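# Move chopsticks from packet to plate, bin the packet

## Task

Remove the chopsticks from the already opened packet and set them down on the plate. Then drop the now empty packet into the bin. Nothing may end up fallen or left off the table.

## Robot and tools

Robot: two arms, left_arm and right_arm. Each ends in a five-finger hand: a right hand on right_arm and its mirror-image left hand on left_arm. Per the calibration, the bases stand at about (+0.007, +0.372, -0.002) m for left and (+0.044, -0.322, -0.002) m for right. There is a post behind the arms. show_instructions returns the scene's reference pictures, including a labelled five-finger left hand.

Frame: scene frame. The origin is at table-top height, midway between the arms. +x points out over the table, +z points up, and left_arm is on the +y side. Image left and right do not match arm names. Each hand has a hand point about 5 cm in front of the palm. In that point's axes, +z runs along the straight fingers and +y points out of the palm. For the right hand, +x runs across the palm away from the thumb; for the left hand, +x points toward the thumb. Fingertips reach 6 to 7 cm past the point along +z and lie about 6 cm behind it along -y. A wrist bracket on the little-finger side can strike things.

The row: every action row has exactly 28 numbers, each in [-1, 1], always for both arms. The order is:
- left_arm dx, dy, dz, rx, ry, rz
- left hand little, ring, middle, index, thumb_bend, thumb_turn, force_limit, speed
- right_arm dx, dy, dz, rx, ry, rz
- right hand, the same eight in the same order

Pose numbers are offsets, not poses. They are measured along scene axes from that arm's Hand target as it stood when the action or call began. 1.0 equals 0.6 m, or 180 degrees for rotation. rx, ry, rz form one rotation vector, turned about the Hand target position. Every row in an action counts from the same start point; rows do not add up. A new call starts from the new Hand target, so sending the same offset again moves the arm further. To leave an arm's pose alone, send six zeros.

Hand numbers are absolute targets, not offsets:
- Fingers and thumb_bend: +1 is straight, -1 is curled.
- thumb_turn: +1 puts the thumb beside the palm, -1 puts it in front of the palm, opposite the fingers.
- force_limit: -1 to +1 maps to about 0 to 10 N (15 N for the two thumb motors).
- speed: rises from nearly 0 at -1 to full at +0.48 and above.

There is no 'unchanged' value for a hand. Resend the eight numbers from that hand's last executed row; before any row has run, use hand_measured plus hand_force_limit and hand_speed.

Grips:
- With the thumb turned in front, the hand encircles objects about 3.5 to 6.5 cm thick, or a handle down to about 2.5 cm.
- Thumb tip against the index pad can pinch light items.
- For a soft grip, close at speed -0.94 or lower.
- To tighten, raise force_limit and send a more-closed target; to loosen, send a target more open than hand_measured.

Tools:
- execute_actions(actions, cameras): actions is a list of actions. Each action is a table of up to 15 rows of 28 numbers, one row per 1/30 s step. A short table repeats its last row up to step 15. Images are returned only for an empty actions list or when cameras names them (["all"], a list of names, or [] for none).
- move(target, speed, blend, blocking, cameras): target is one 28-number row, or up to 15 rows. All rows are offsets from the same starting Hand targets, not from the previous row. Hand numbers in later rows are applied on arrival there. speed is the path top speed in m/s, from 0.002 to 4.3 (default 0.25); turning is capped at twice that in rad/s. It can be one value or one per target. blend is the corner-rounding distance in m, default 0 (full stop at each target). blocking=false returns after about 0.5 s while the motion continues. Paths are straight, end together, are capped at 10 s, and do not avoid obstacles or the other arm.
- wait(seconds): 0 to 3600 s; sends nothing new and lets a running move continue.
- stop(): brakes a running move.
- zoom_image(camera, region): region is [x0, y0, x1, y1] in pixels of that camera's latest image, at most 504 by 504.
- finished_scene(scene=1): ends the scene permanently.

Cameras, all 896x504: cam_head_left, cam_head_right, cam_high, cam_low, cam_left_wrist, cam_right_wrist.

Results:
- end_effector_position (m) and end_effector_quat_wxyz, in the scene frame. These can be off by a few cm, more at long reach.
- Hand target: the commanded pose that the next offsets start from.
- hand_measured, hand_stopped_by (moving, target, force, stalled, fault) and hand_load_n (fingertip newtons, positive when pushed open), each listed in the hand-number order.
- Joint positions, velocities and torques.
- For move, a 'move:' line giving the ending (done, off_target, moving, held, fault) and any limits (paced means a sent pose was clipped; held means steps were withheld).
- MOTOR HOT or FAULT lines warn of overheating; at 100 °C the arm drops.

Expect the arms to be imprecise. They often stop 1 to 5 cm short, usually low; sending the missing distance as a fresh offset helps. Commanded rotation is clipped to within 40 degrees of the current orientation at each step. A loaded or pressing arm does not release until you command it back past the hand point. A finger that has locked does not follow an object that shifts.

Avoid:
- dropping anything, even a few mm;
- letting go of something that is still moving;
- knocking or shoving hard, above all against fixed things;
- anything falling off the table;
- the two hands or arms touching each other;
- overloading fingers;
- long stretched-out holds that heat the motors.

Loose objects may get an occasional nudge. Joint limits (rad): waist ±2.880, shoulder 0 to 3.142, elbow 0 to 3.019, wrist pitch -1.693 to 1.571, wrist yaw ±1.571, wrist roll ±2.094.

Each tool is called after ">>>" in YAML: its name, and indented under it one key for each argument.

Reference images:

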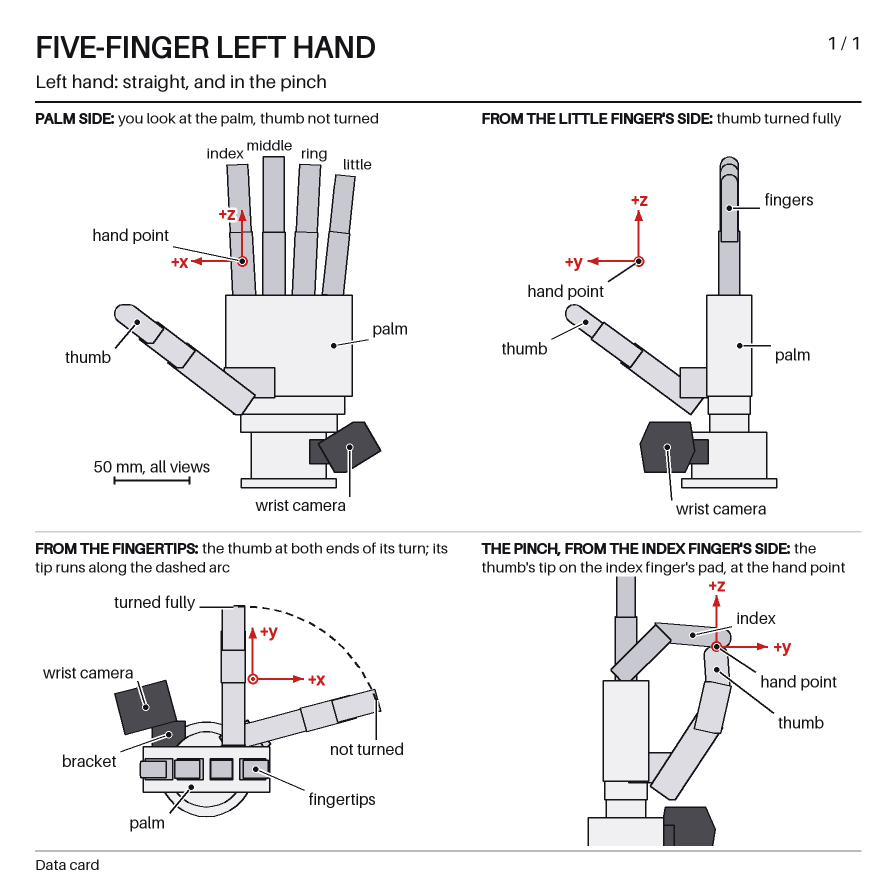

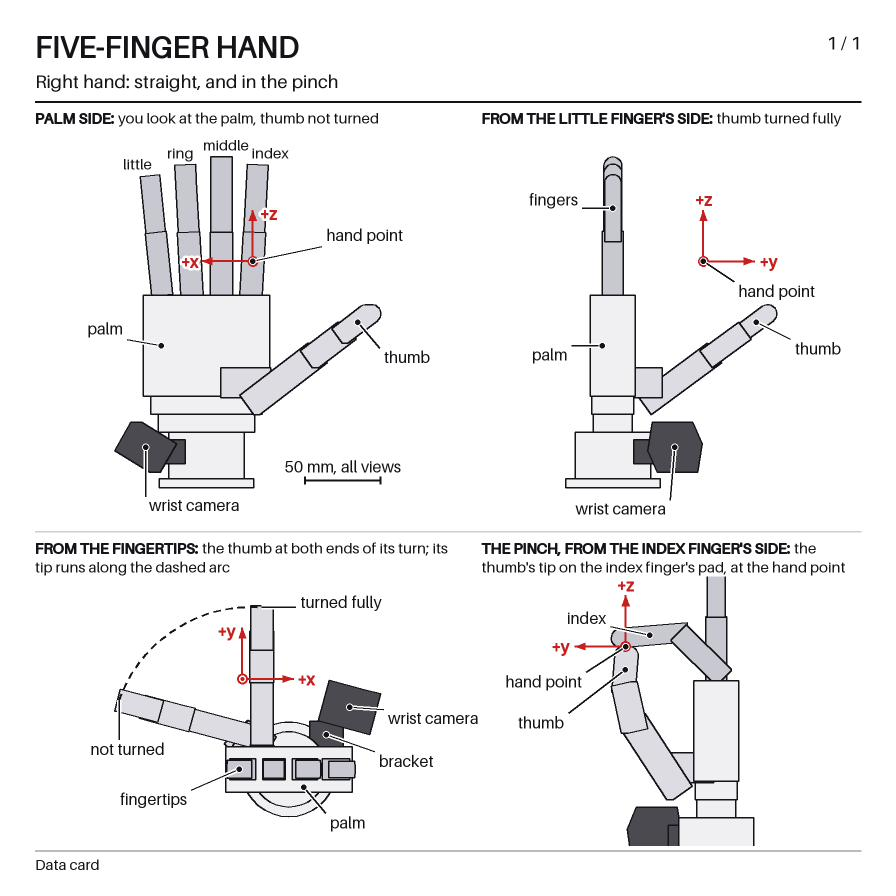

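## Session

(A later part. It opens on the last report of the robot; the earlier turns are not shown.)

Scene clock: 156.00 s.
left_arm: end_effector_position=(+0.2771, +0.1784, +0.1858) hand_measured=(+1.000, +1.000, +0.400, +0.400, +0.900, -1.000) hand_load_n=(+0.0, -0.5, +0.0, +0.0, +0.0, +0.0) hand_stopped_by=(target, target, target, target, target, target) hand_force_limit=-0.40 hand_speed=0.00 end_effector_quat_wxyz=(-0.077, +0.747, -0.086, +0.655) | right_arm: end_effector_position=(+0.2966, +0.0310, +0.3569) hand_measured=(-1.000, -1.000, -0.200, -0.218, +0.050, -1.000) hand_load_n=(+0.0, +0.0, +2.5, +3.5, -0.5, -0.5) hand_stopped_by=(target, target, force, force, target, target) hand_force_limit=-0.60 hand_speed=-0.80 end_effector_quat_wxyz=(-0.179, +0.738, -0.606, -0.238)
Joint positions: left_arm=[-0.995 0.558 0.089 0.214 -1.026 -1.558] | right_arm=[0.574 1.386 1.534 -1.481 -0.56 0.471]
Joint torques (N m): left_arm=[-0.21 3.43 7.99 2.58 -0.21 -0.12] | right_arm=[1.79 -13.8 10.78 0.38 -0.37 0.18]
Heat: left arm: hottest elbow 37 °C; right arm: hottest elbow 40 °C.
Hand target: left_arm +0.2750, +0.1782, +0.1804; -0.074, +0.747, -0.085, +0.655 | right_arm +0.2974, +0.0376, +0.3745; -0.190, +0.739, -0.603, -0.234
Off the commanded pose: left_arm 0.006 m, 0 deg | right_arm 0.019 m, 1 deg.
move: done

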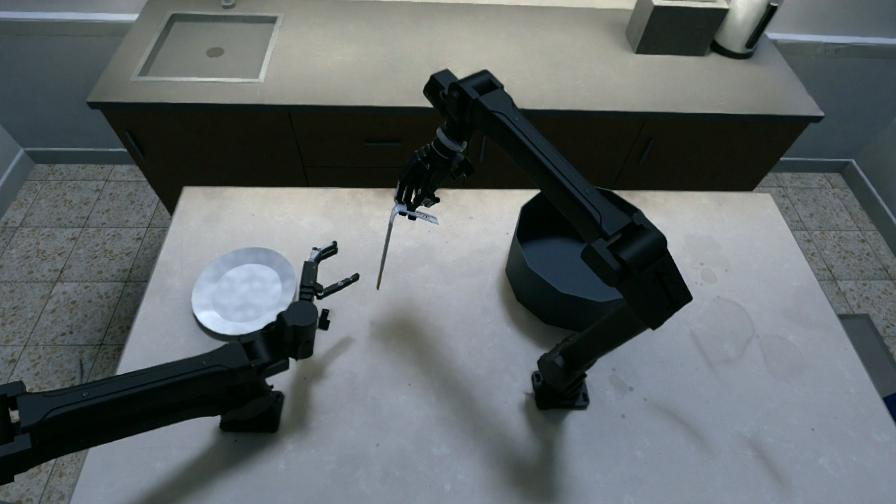

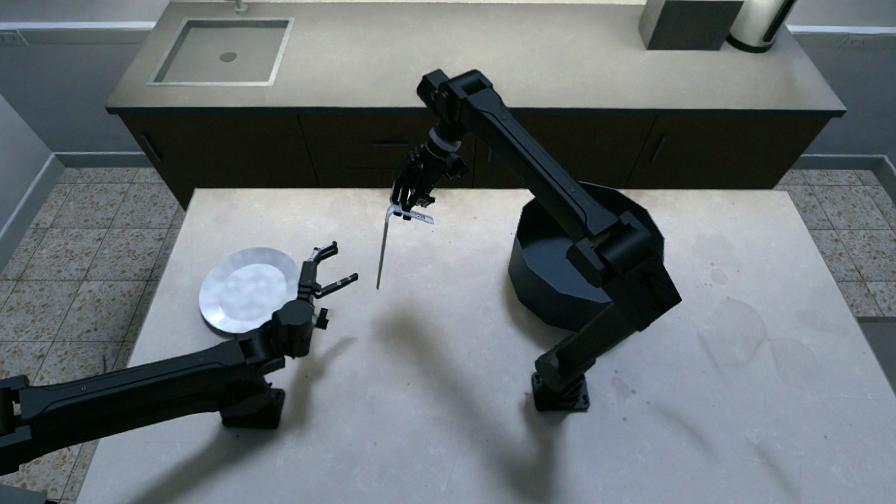

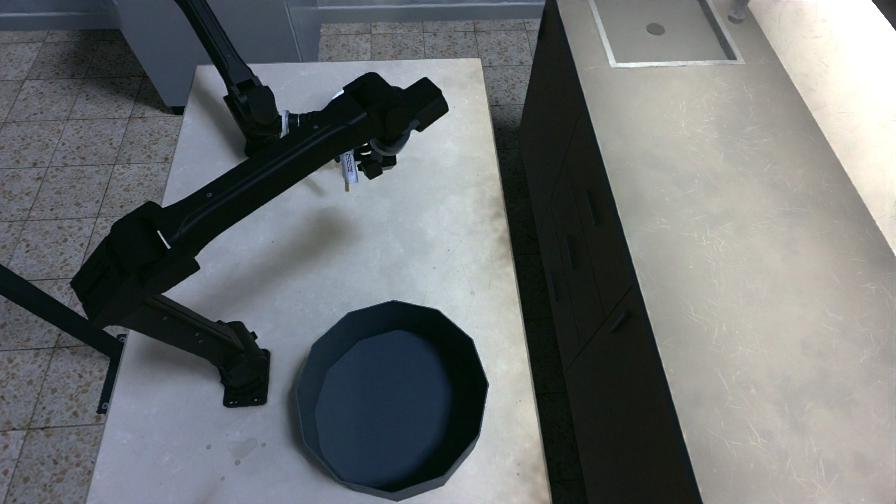

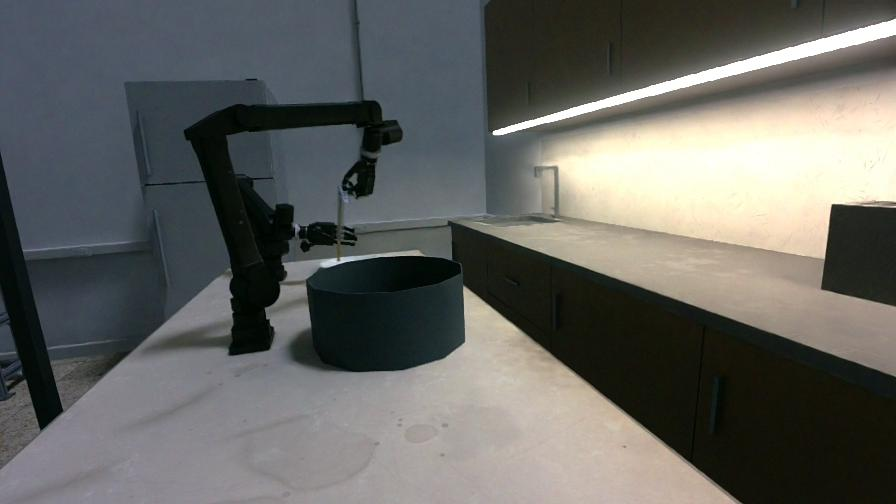

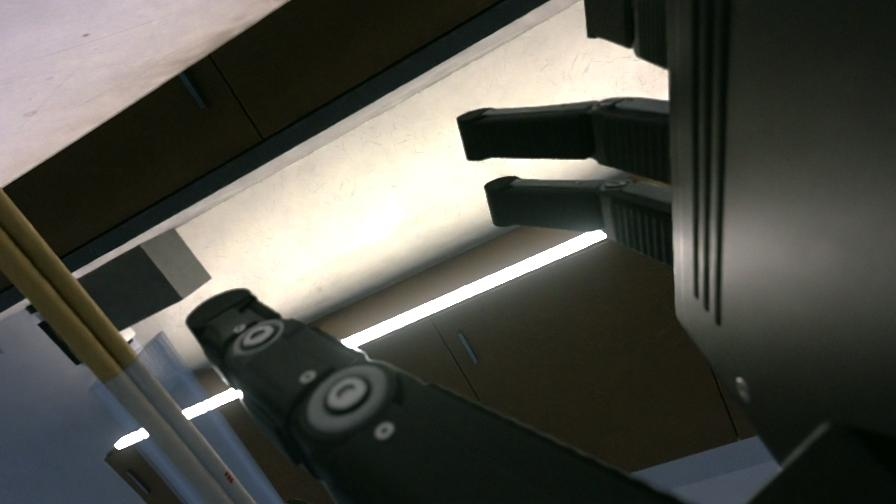

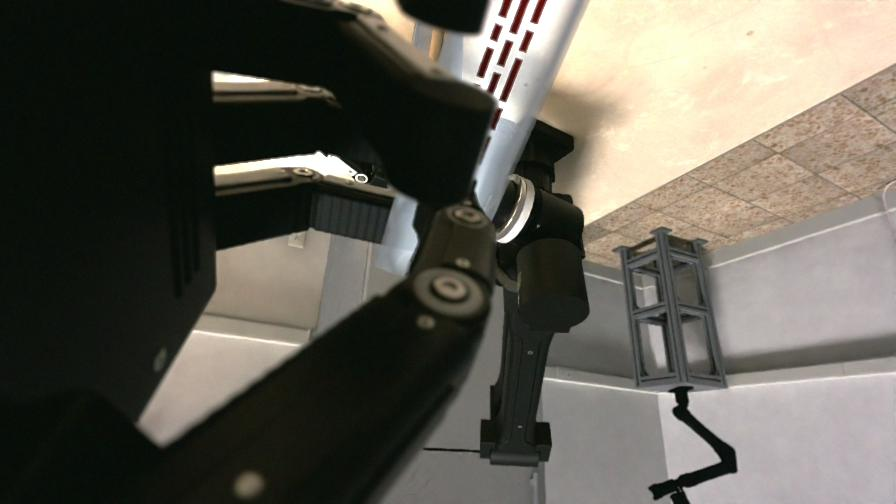

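>>> move:
  target: [-0.037,-0.072,-0.052,0,0,0,1,1,0.4,0.4,0.9,-1,-0.4,0,0,0,0,0,0,0,-1,-1,-0.35,-0.35,0.05,-1,-0.6,-0.8]
  cameras: ["cam_head_left","cam_low","cam_left_wrist"]
  speed: 0.12

>>> zoom_image:
  camera: "cam_head_left"
  region: [310, 190, 430, 310]

>>> zoom_image:
  camera: "cam_low"
  region: [290, 180, 390, 280]

Scene clock: 158.30 s.
left_arm: end_effector_position=(+0.2523, +0.1426, +0.1409) hand_measured=(+1.000, +1.000, +0.400, +0.400, +0.900, -1.000) hand_load_n=(+0.0, +0.0, +0.0, +0.0, +0.0, -0.5) hand_stopped_by=(target, target, target, target, target, target) hand_force_limit=-0.40 hand_speed=0.00 end_effector_quat_wxyz=(-0.087, +0.749, -0.095, +0.650) | right_arm: end_effector_position=(+0.2966, +0.0310, +0.3569) hand_measured=(-1.000, -1.000, -0.200, -0.218, +0.050, -1.000) hand_load_n=(+0.0, +0.0, +2.5, +3.0, +0.0, -0.5) hand_stopped_by=(target, target, force, force, target, target) hand_force_limit=-0.60 hand_speed=-0.80 end_effector_quat_wxyz=(-0.179, +0.738, -0.606, -0.238)
Joint positions: left_arm=[-1.227 0.95 0.089 0.407 -1.246 -1.744] | right_arm=[0.574 1.386 1.534 -1.481 -0.56 0.471]
Joint torques (N m): left_arm=[-0.21 1.03 7.98 2.3 -0.38 -0.13] | right_arm=[1.67 -14.04 10.61 0.47 -0.37 0.24]
Heat: left arm: hottest elbow 37 °C; right arm: hottest elbow 40 °C.
Hand target: left_arm +0.2528, +0.1349, +0.1492; -0.074, +0.747, -0.086, +0.655 | right_arm +0.2974, +0.0376, +0.3745; -0.190, +0.739, -0.603, -0.234
Off the commanded pose: left_arm 0.011 m, 2 deg | right_arm 0.019 m, 1 deg.
move: off_target (left_arm)

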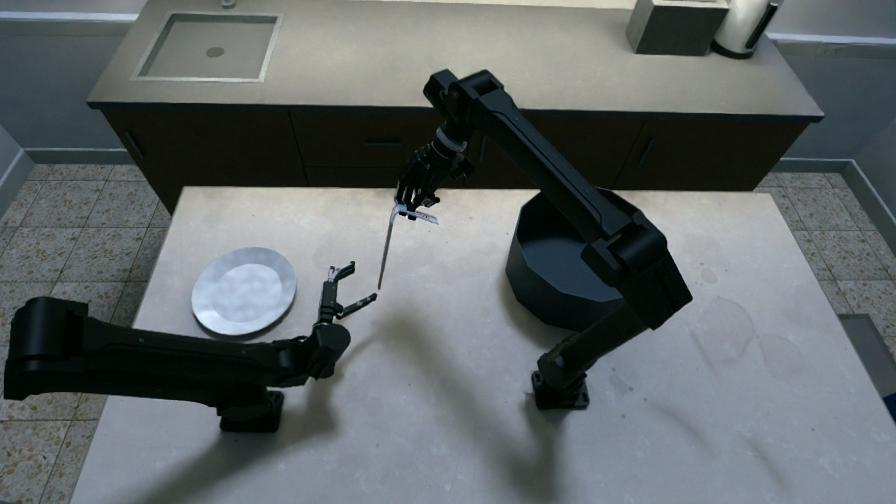

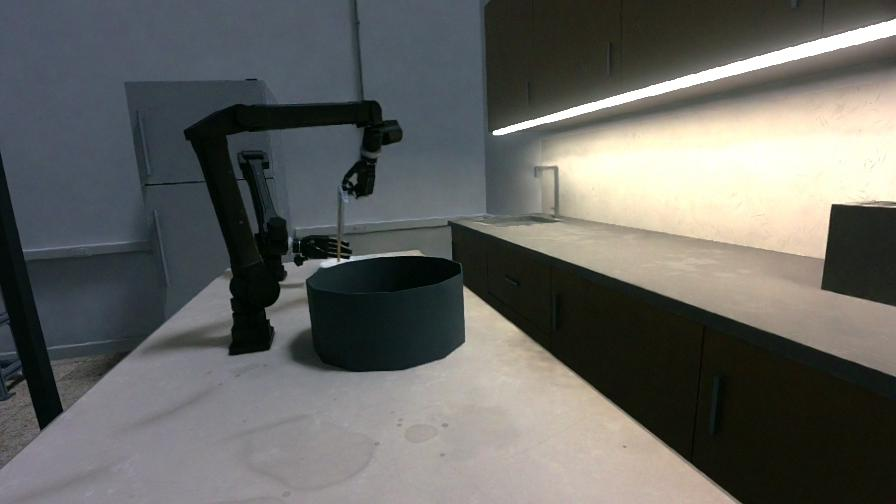

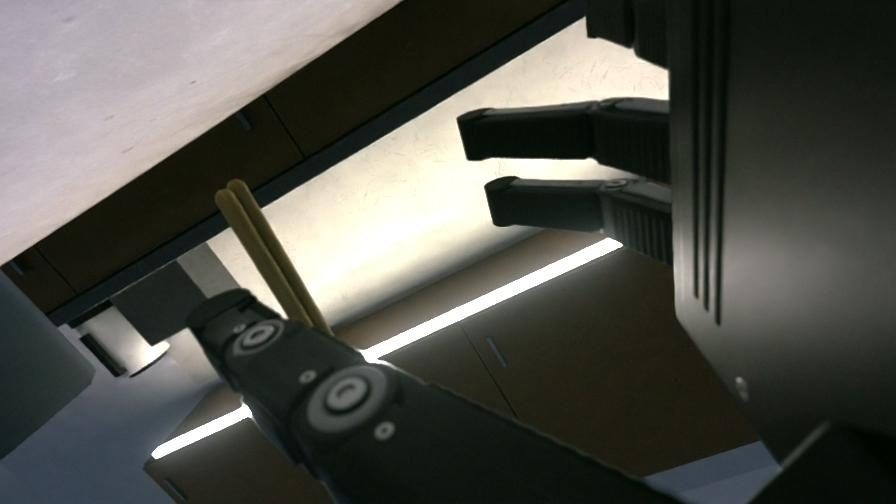

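Scaled by 4.200 from the camera's image (finer frame: 1280x720).

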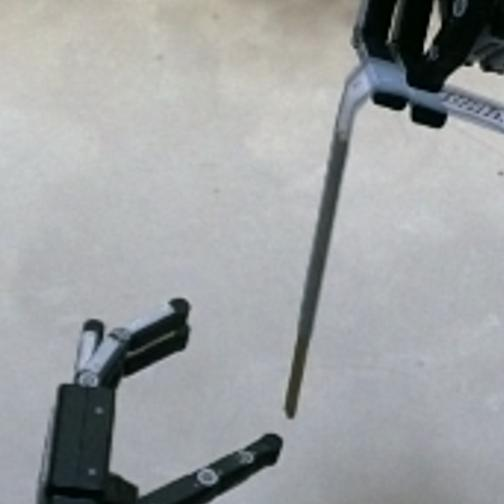

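Scaled by 5.040 from the camera's image (finer frame: 1280x720).

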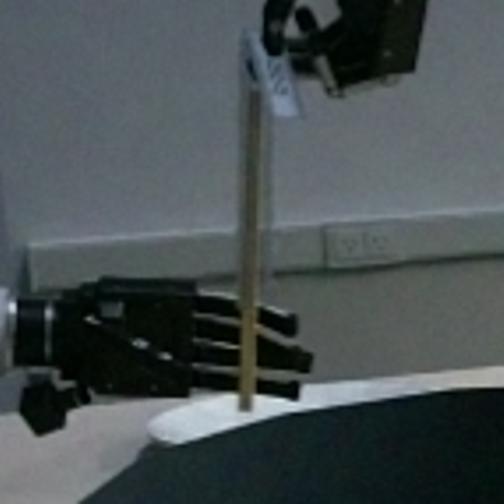

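>>> move:
  target: [-0.005,-0.068,0.0,0,0,0,1,1,0.4,0.4,0.9,-1,-0.4,0,0,0,0,0,0,0,-1,-1,-0.35,-0.35,0.05,-1,-0.6,-0.8]
  cameras: ["cam_head_left","cam_low","cam_left_wrist"]
  speed: 0.08

>>> zoom_image:
  camera: "cam_head_left"
  region: [310, 190, 430, 310]

>>> zoom_image:
  camera: "cam_low"
  region: [290, 180, 390, 280]

Scene clock: 160.80 s.
left_arm: end_effector_position=(+0.2479, +0.1079, +0.1397) hand_measured=(+1.000, +1.000, +0.400, +0.400, +0.900, -1.000) hand_load_n=(+0.0, +0.0, +0.0, +0.0, +0.0, -0.5) hand_stopped_by=(target, target, target, target, target, target) hand_force_limit=-0.40 hand_speed=0.00 end_effector_quat_wxyz=(-0.083, +0.747, -0.093, +0.653) | right_arm: end_effector_position=(+0.2966, +0.0310, +0.3569) hand_measured=(-1.000, -1.000, -0.200, -0.218, +0.050, -1.000) hand_load_n=(+0.0, +0.0, +2.5, +3.5, +0.0, -1.0) hand_stopped_by=(target, target, force, force, target, target) hand_force_limit=-0.60 hand_speed=-0.80 end_effector_quat_wxyz=(-0.179, +0.738, -0.606, -0.238)
Joint positions: left_arm=[-1.297 1.118 0.171 0.408 -1.307 -1.844] | right_arm=[0.574 1.386 1.534 -1.481 -0.56 0.471]
Joint torques (N m): left_arm=[-0.03 -0.79 8.85 1.02 -0.45 -0.13] | right_arm=[2.02 -13.68 10.56 0.53 -0.42 0.2]
Heat: left arm: hottest elbow 36 °C; right arm: hottest elbow 41 °C.
Hand target: left_arm +0.2498, +0.0942, +0.1491; -0.074, +0.747, -0.085, +0.655 | right_arm +0.2974, +0.0376, +0.3745; -0.190, +0.739, -0.603, -0.234
Off the commanded pose: left_arm 0.017 m, 1 deg | right_arm 0.019 m, 1 deg.
move: off_target (left_arm)

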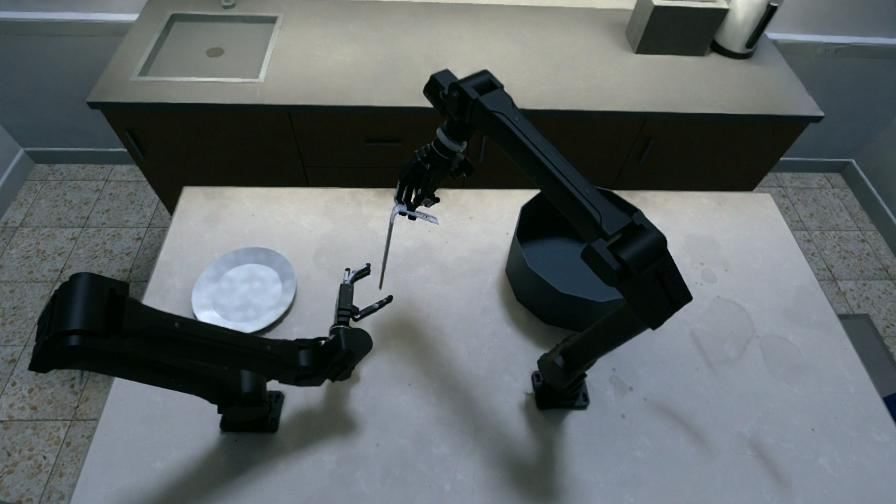

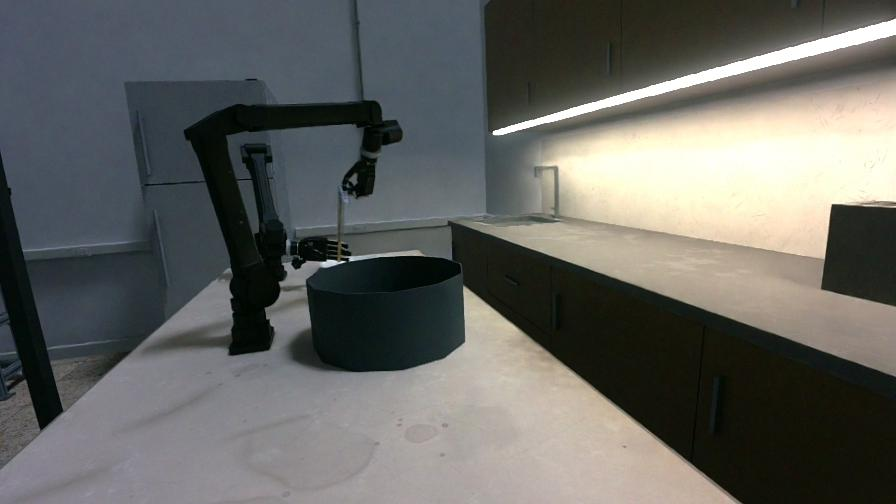

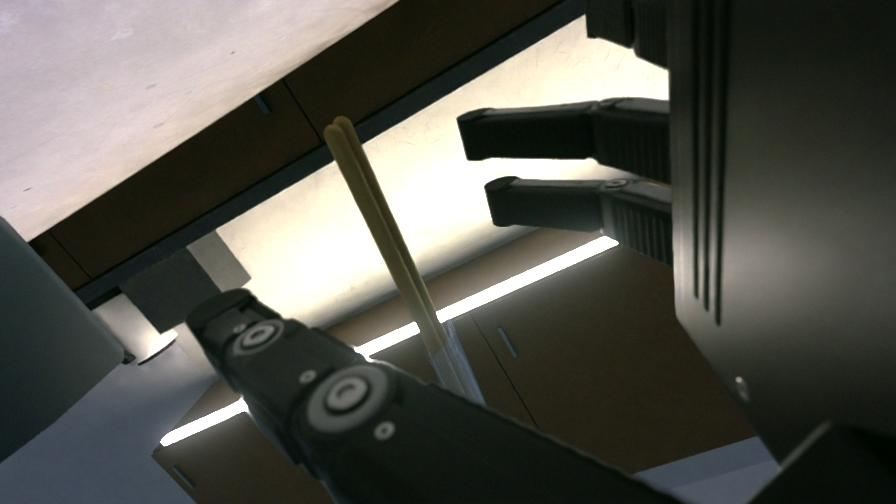

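Scaled by 4.200 from the camera's image (finer frame: 1280x720).

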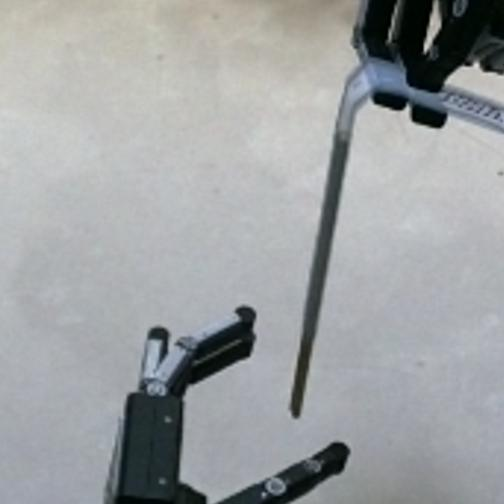

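Scaled by 5.040 from the camera's image (finer frame: 1280x720).

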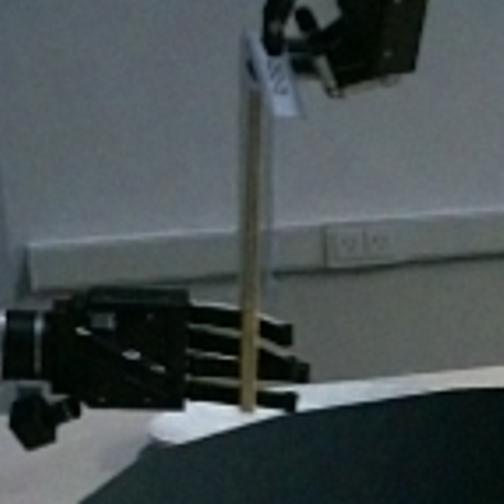

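>>> move:
  target: [0.002,-0.02,0.022,0,0,0,1,1,0.4,0.4,0.9,-1,-0.4,0,0,0,0,0,0,0,-1,-1,-0.35,-0.35,0.05,-1,-0.6,-0.8]
  cameras: ["cam_head_left","cam_low","cam_left_wrist"]
  speed: 0.08

>>> zoom_image:
  camera: "cam_head_left"
  region: [310, 190, 430, 310]

>>> zoom_image:
  camera: "cam_low"
  region: [290, 180, 390, 280]

Scene clock: 162.53 s.
left_arm: end_effector_position=(+0.2499, +0.0961, +0.1466) hand_measured=(+1.000, +1.000, +0.400, +0.400, +0.900, -1.000) hand_load_n=(+0.0, +0.0, +0.0, +0.0, +0.0, -0.5) hand_stopped_by=(target, target, target, target, target, target) hand_force_limit=-0.40 hand_speed=0.00 end_effector_quat_wxyz=(-0.089, +0.748, -0.097, +0.651) | right_arm: end_effector_position=(+0.2966, +0.0310, +0.3569) hand_measured=(-1.000, -1.000, -0.200, -0.218, +0.050, -1.000) hand_load_n=(+0.0, +0.0, +3.0, +3.0, +0.0, -1.0) hand_stopped_by=(target, target, force, force, target, target) hand_force_limit=-0.60 hand_speed=-0.80 end_effector_quat_wxyz=(-0.179, +0.738, -0.606, -0.238)
Joint positions: left_arm=[-1.301 1.118 0.216 0.338 -1.312 -1.855] | right_arm=[0.574 1.386 1.534 -1.481 -0.56 0.471]
Joint torques (N m): left_arm=[-0.15 -2.96 9.22 0.73 -0.47 -0.15] | right_arm=[1.55 -13.92 10.71 0.47 -0.4 0.21]
Heat: left arm: hottest elbow 36 °C; right arm: hottest elbow 41 °C.
Hand target: left_arm +0.2510, +0.0822, +0.1623; -0.074, +0.747, -0.086, +0.655 | right_arm +0.2974, +0.0376, +0.3745; -0.190, +0.739, -0.603, -0.234
Off the commanded pose: left_arm 0.021 m, 2 deg | right_arm 0.019 m, 1 deg.
move: off_target (left_arm)

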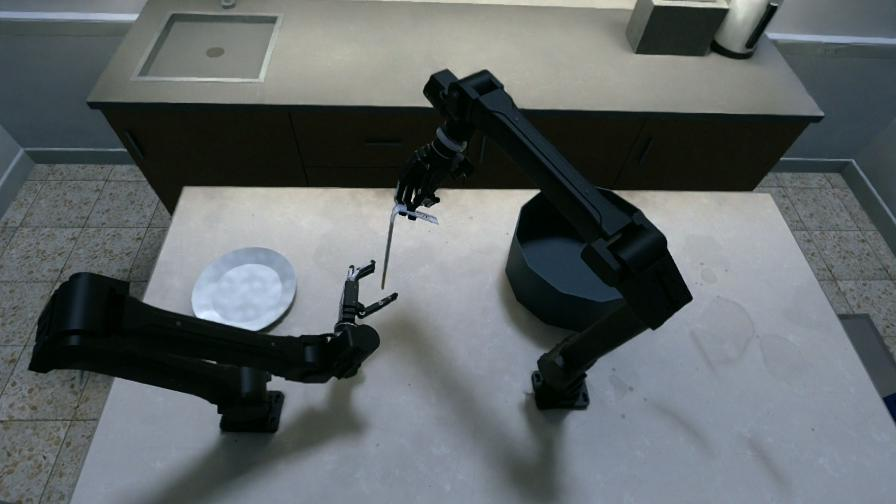

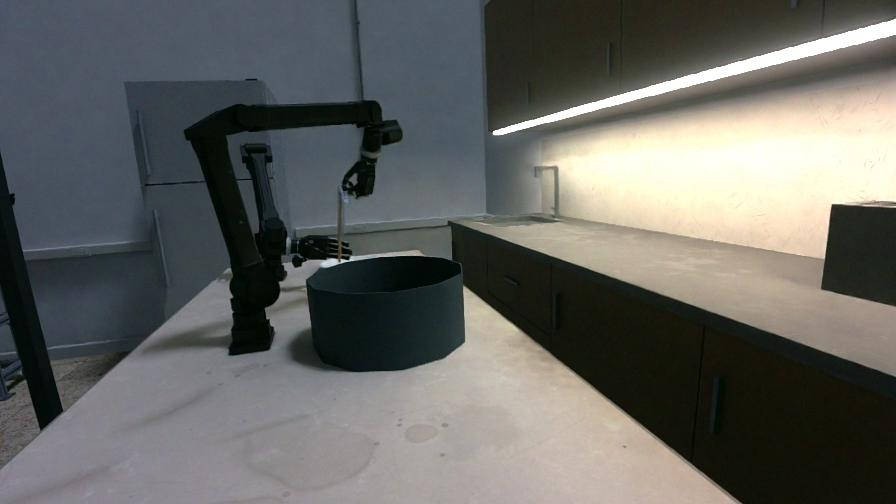

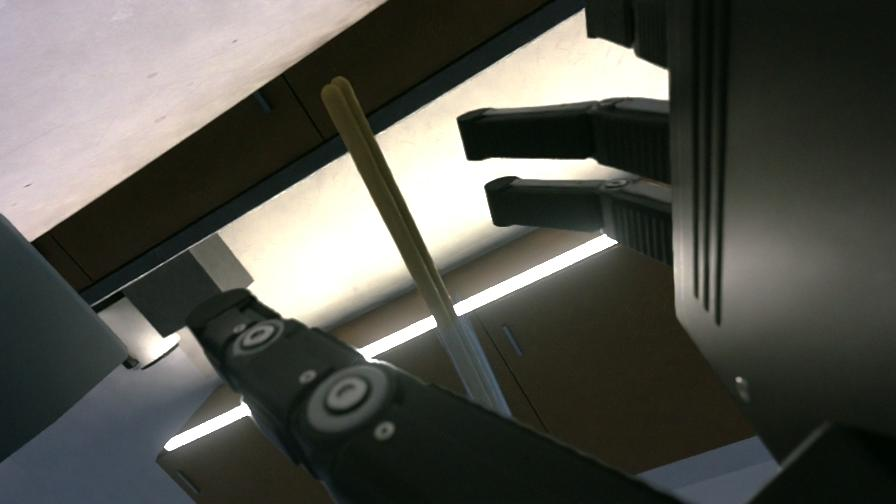

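Scaled by 4.200 from the camera's image (finer frame: 1280x720).

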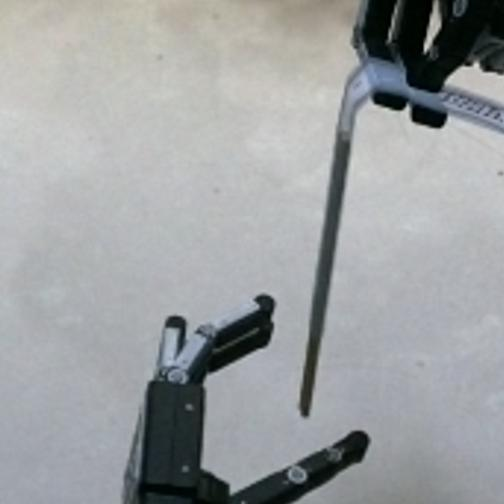

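Scaled by 5.040 from the camera's image (finer frame: 1280x720).

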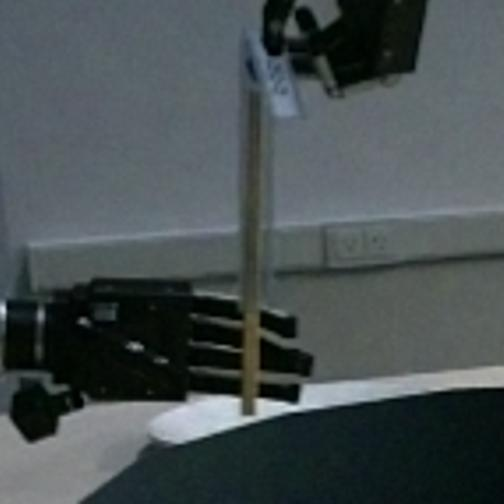

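>>> move:
  target: [0.0,-0.022,0.0,0,0,0,1,1,0.4,0.4,0.9,-1,-0.4,0,0,0,0,0,0,0,-1,-1,-0.35,-0.35,0.05,-1,-0.6,-0.8]
  cameras: ["cam_head_left","cam_low","cam_left_wrist"]
  speed: 0.08

>>> zoom_image:
  camera: "cam_head_left"
  region: [310, 190, 430, 310]

Scene clock: 163.80 s.
left_arm: end_effector_position=(+0.2498, +0.0825, +0.1539) hand_measured=(+1.000, +1.000, +0.400, +0.400, +0.900, -1.000) hand_load_n=(+0.0, +0.0, +0.0, +0.0, +0.0, +0.0) hand_stopped_by=(target, target, target, target, target, target) hand_force_limit=-0.40 hand_speed=0.00 end_effector_quat_wxyz=(-0.081, +0.747, -0.090, +0.654) | right_arm: end_effector_position=(+0.2966, +0.0310, +0.3569) hand_measured=(-1.000, -1.000, -0.200, -0.218, +0.050, -1.000) hand_load_n=(+0.5, +0.0, +3.0, +3.0, +0.0, -0.5) hand_stopped_by=(target, target, force, force, target, target) hand_force_limit=-0.60 hand_speed=-0.80 end_effector_quat_wxyz=(-0.179, +0.738, -0.606, -0.238)
Joint positions: left_arm=[-1.315 1.144 0.252 0.326 -1.322 -1.88] | right_arm=[0.574 1.386 1.534 -1.481 -0.56 0.471]
Joint torques (N m): left_arm=[-0.15 -1.67 9.18 0.72 -0.48 -0.13] | right_arm=[1.73 -14.15 10.69 0.28 -0.4 0.21]
Heat: left arm: hottest elbow 36 °C; right arm: hottest elbow 41 °C.
Hand target: left_arm +0.2511, +0.0690, +0.1624; -0.074, +0.747, -0.085, +0.655 | right_arm +0.2974, +0.0376, +0.3745; -0.190, +0.739, -0.603, -0.234
Off the commanded pose: left_arm 0.016 m, 1 deg | right_arm 0.019 m, 1 deg.
move: off_target (left_arm)

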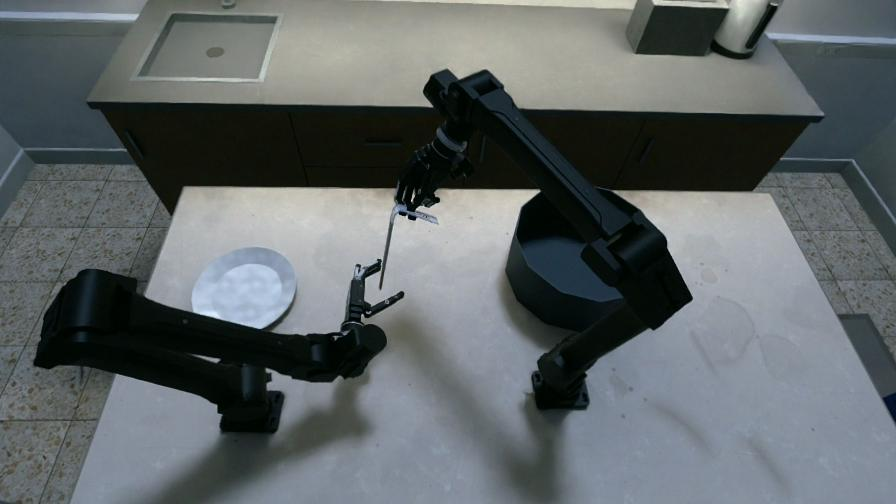

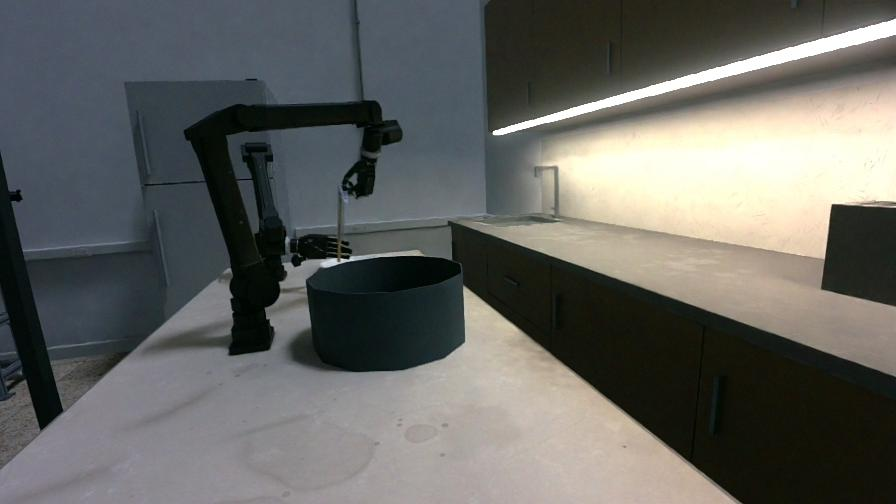

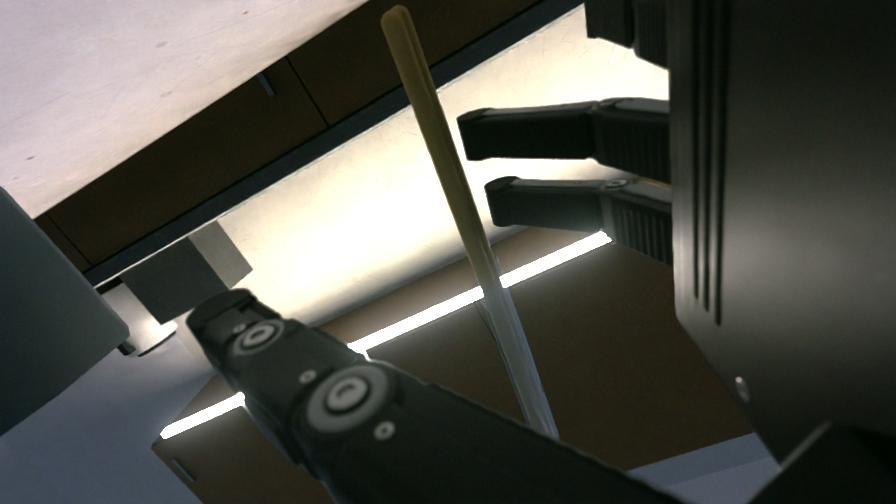

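Scaled by 4.200 from the camera's image (finer frame: 1280x720).

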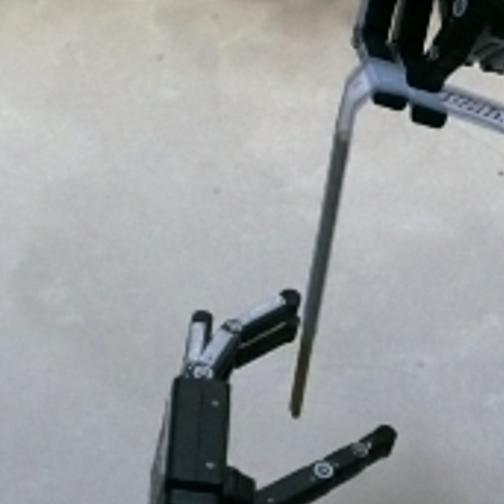

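>>> move:
  target:
    - [0,0,0,0,0,0,1,1,0.3,0.3,-0.08,-1,-0.4,-0.2,0,0,0,0,0,0,-1,-1,-0.35,-0.35,0.05,-1,-0.6,-0.8]
    - [0,0,0,0,0,0,1,1,-0.35,-0.35,-0.08,-1,-0.5,-0.8,0,0,0,0,0,0,-1,-1,-0.35,-0.35,0.05,-1,-0.6,-0.8]
  cameras: ["cam_head_left","cam_low","cam_left_wrist"]
  speed: 0.08

>>> zoom_image:
  camera: "cam_head_left"
  region: [310, 190, 430, 310]

>>> zoom_image:
  camera: "cam_low"
  region: [290, 180, 390, 280]

Scene clock: 166.50 s.
left_arm: end_effector_position=(+0.2498, +0.0827, +0.1538) hand_measured=(+1.000, +1.000, -0.232, -0.252, -0.080, -1.000) hand_load_n=(+0.0, +0.0, +7.0, +4.5, +1.5, -1.5) hand_stopped_by=(target, target, force, force, target, target) hand_force_limit=-0.50 hand_speed=-0.80 end_effector_quat_wxyz=(-0.081, +0.747, -0.090, +0.654) | right_arm: end_effector_position=(+0.2966, +0.0310, +0.3569) hand_measured=(-1.000, -1.000, -0.200, -0.218, +0.050, -1.000) hand_load_n=(+0.0, +0.0, +2.5, +3.5, +0.0, -0.5) hand_stopped_by=(target, target, force, force, target, target) hand_force_limit=-0.60 hand_speed=-0.80 end_effector_quat_wxyz=(-0.179, +0.738, -0.606, -0.238)
Joint positions: left_arm=[-1.315 1.144 0.252 0.325 -1.323 -1.882] | right_arm=[0.574 1.386 1.534 -1.481 -0.56 0.471]
Joint torques (N m): left_arm=[-0.09 -1.73 9.18 0.73 -0.46 -0.13] | right_arm=[0.67 -13.86 10.66 0.46 -0.4 0.2]
Heat: left arm: hottest elbow 36 °C; right arm: hottest elbow 41 °C.
Hand target: left_arm +0.2511, +0.0690, +0.1624; -0.074, +0.747, -0.085, +0.655 | right_arm +0.2974, +0.0376, +0.3745; -0.190, +0.739, -0.603, -0.234
Off the commanded pose: left_arm 0.016 m, 1 deg | right_arm 0.019 m, 1 deg.
move: done; target 2's new numbers were sent with left_arm's hand 0.016 m and 1 deg from that target

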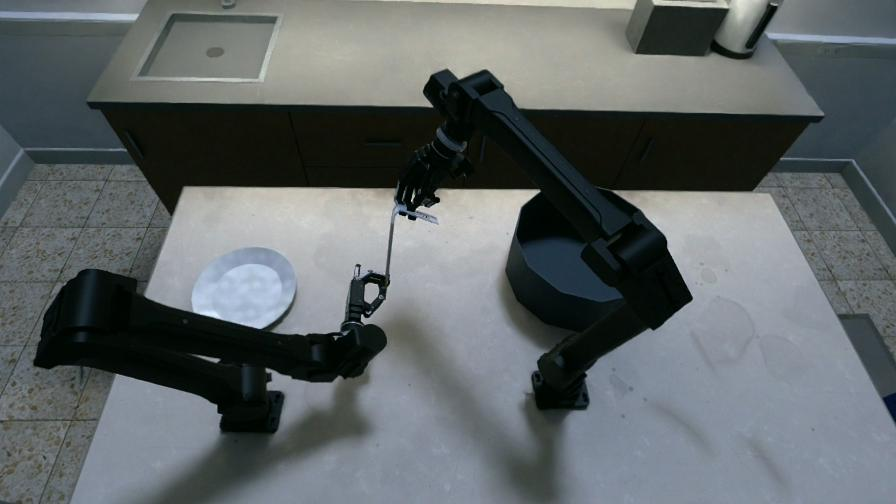

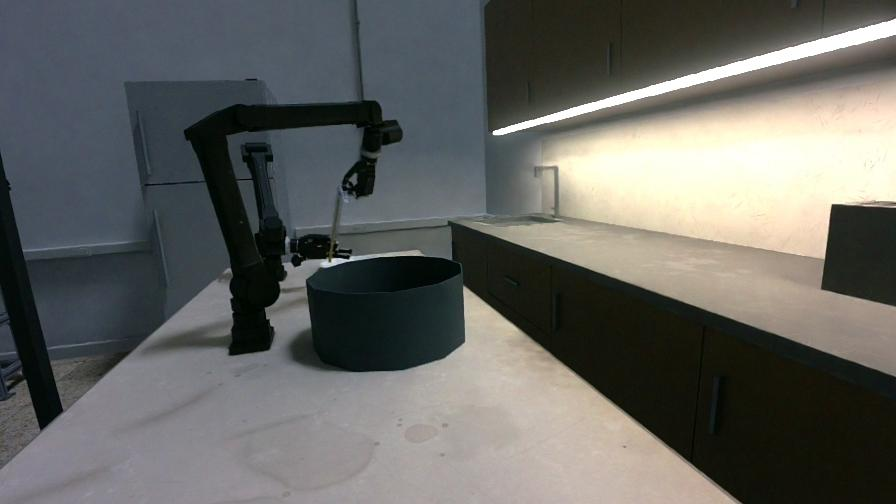

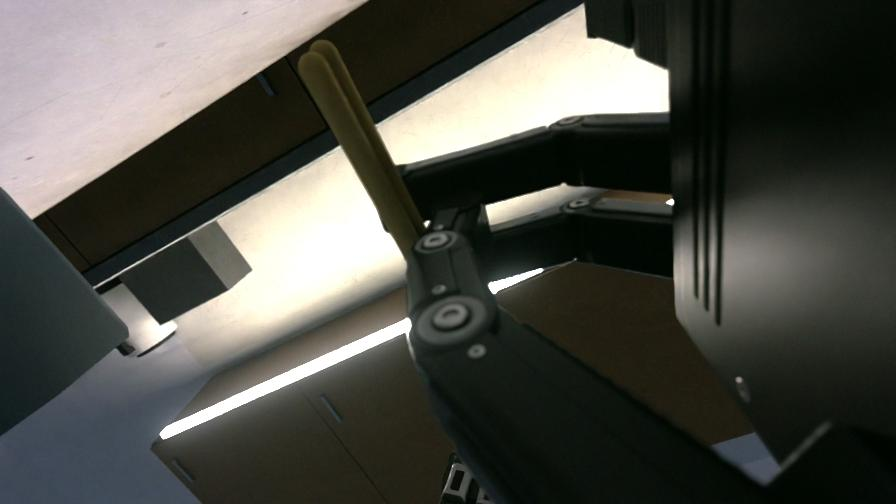

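Scaled by 4.200 from the camera's image (finer frame: 1280x720).

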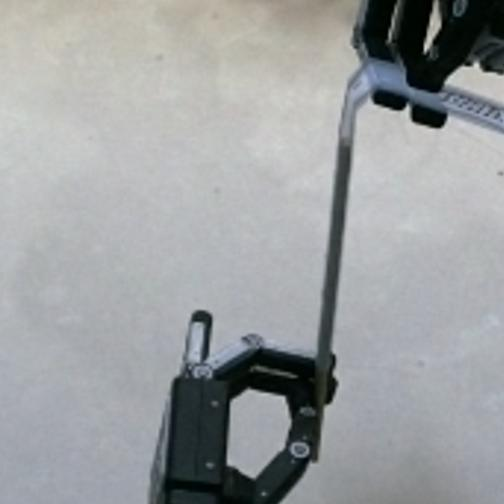

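Scaled by 5.040 from the camera's image (finer frame: 1280x720).

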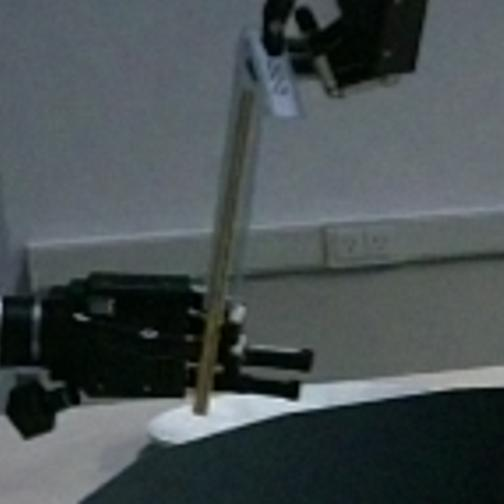

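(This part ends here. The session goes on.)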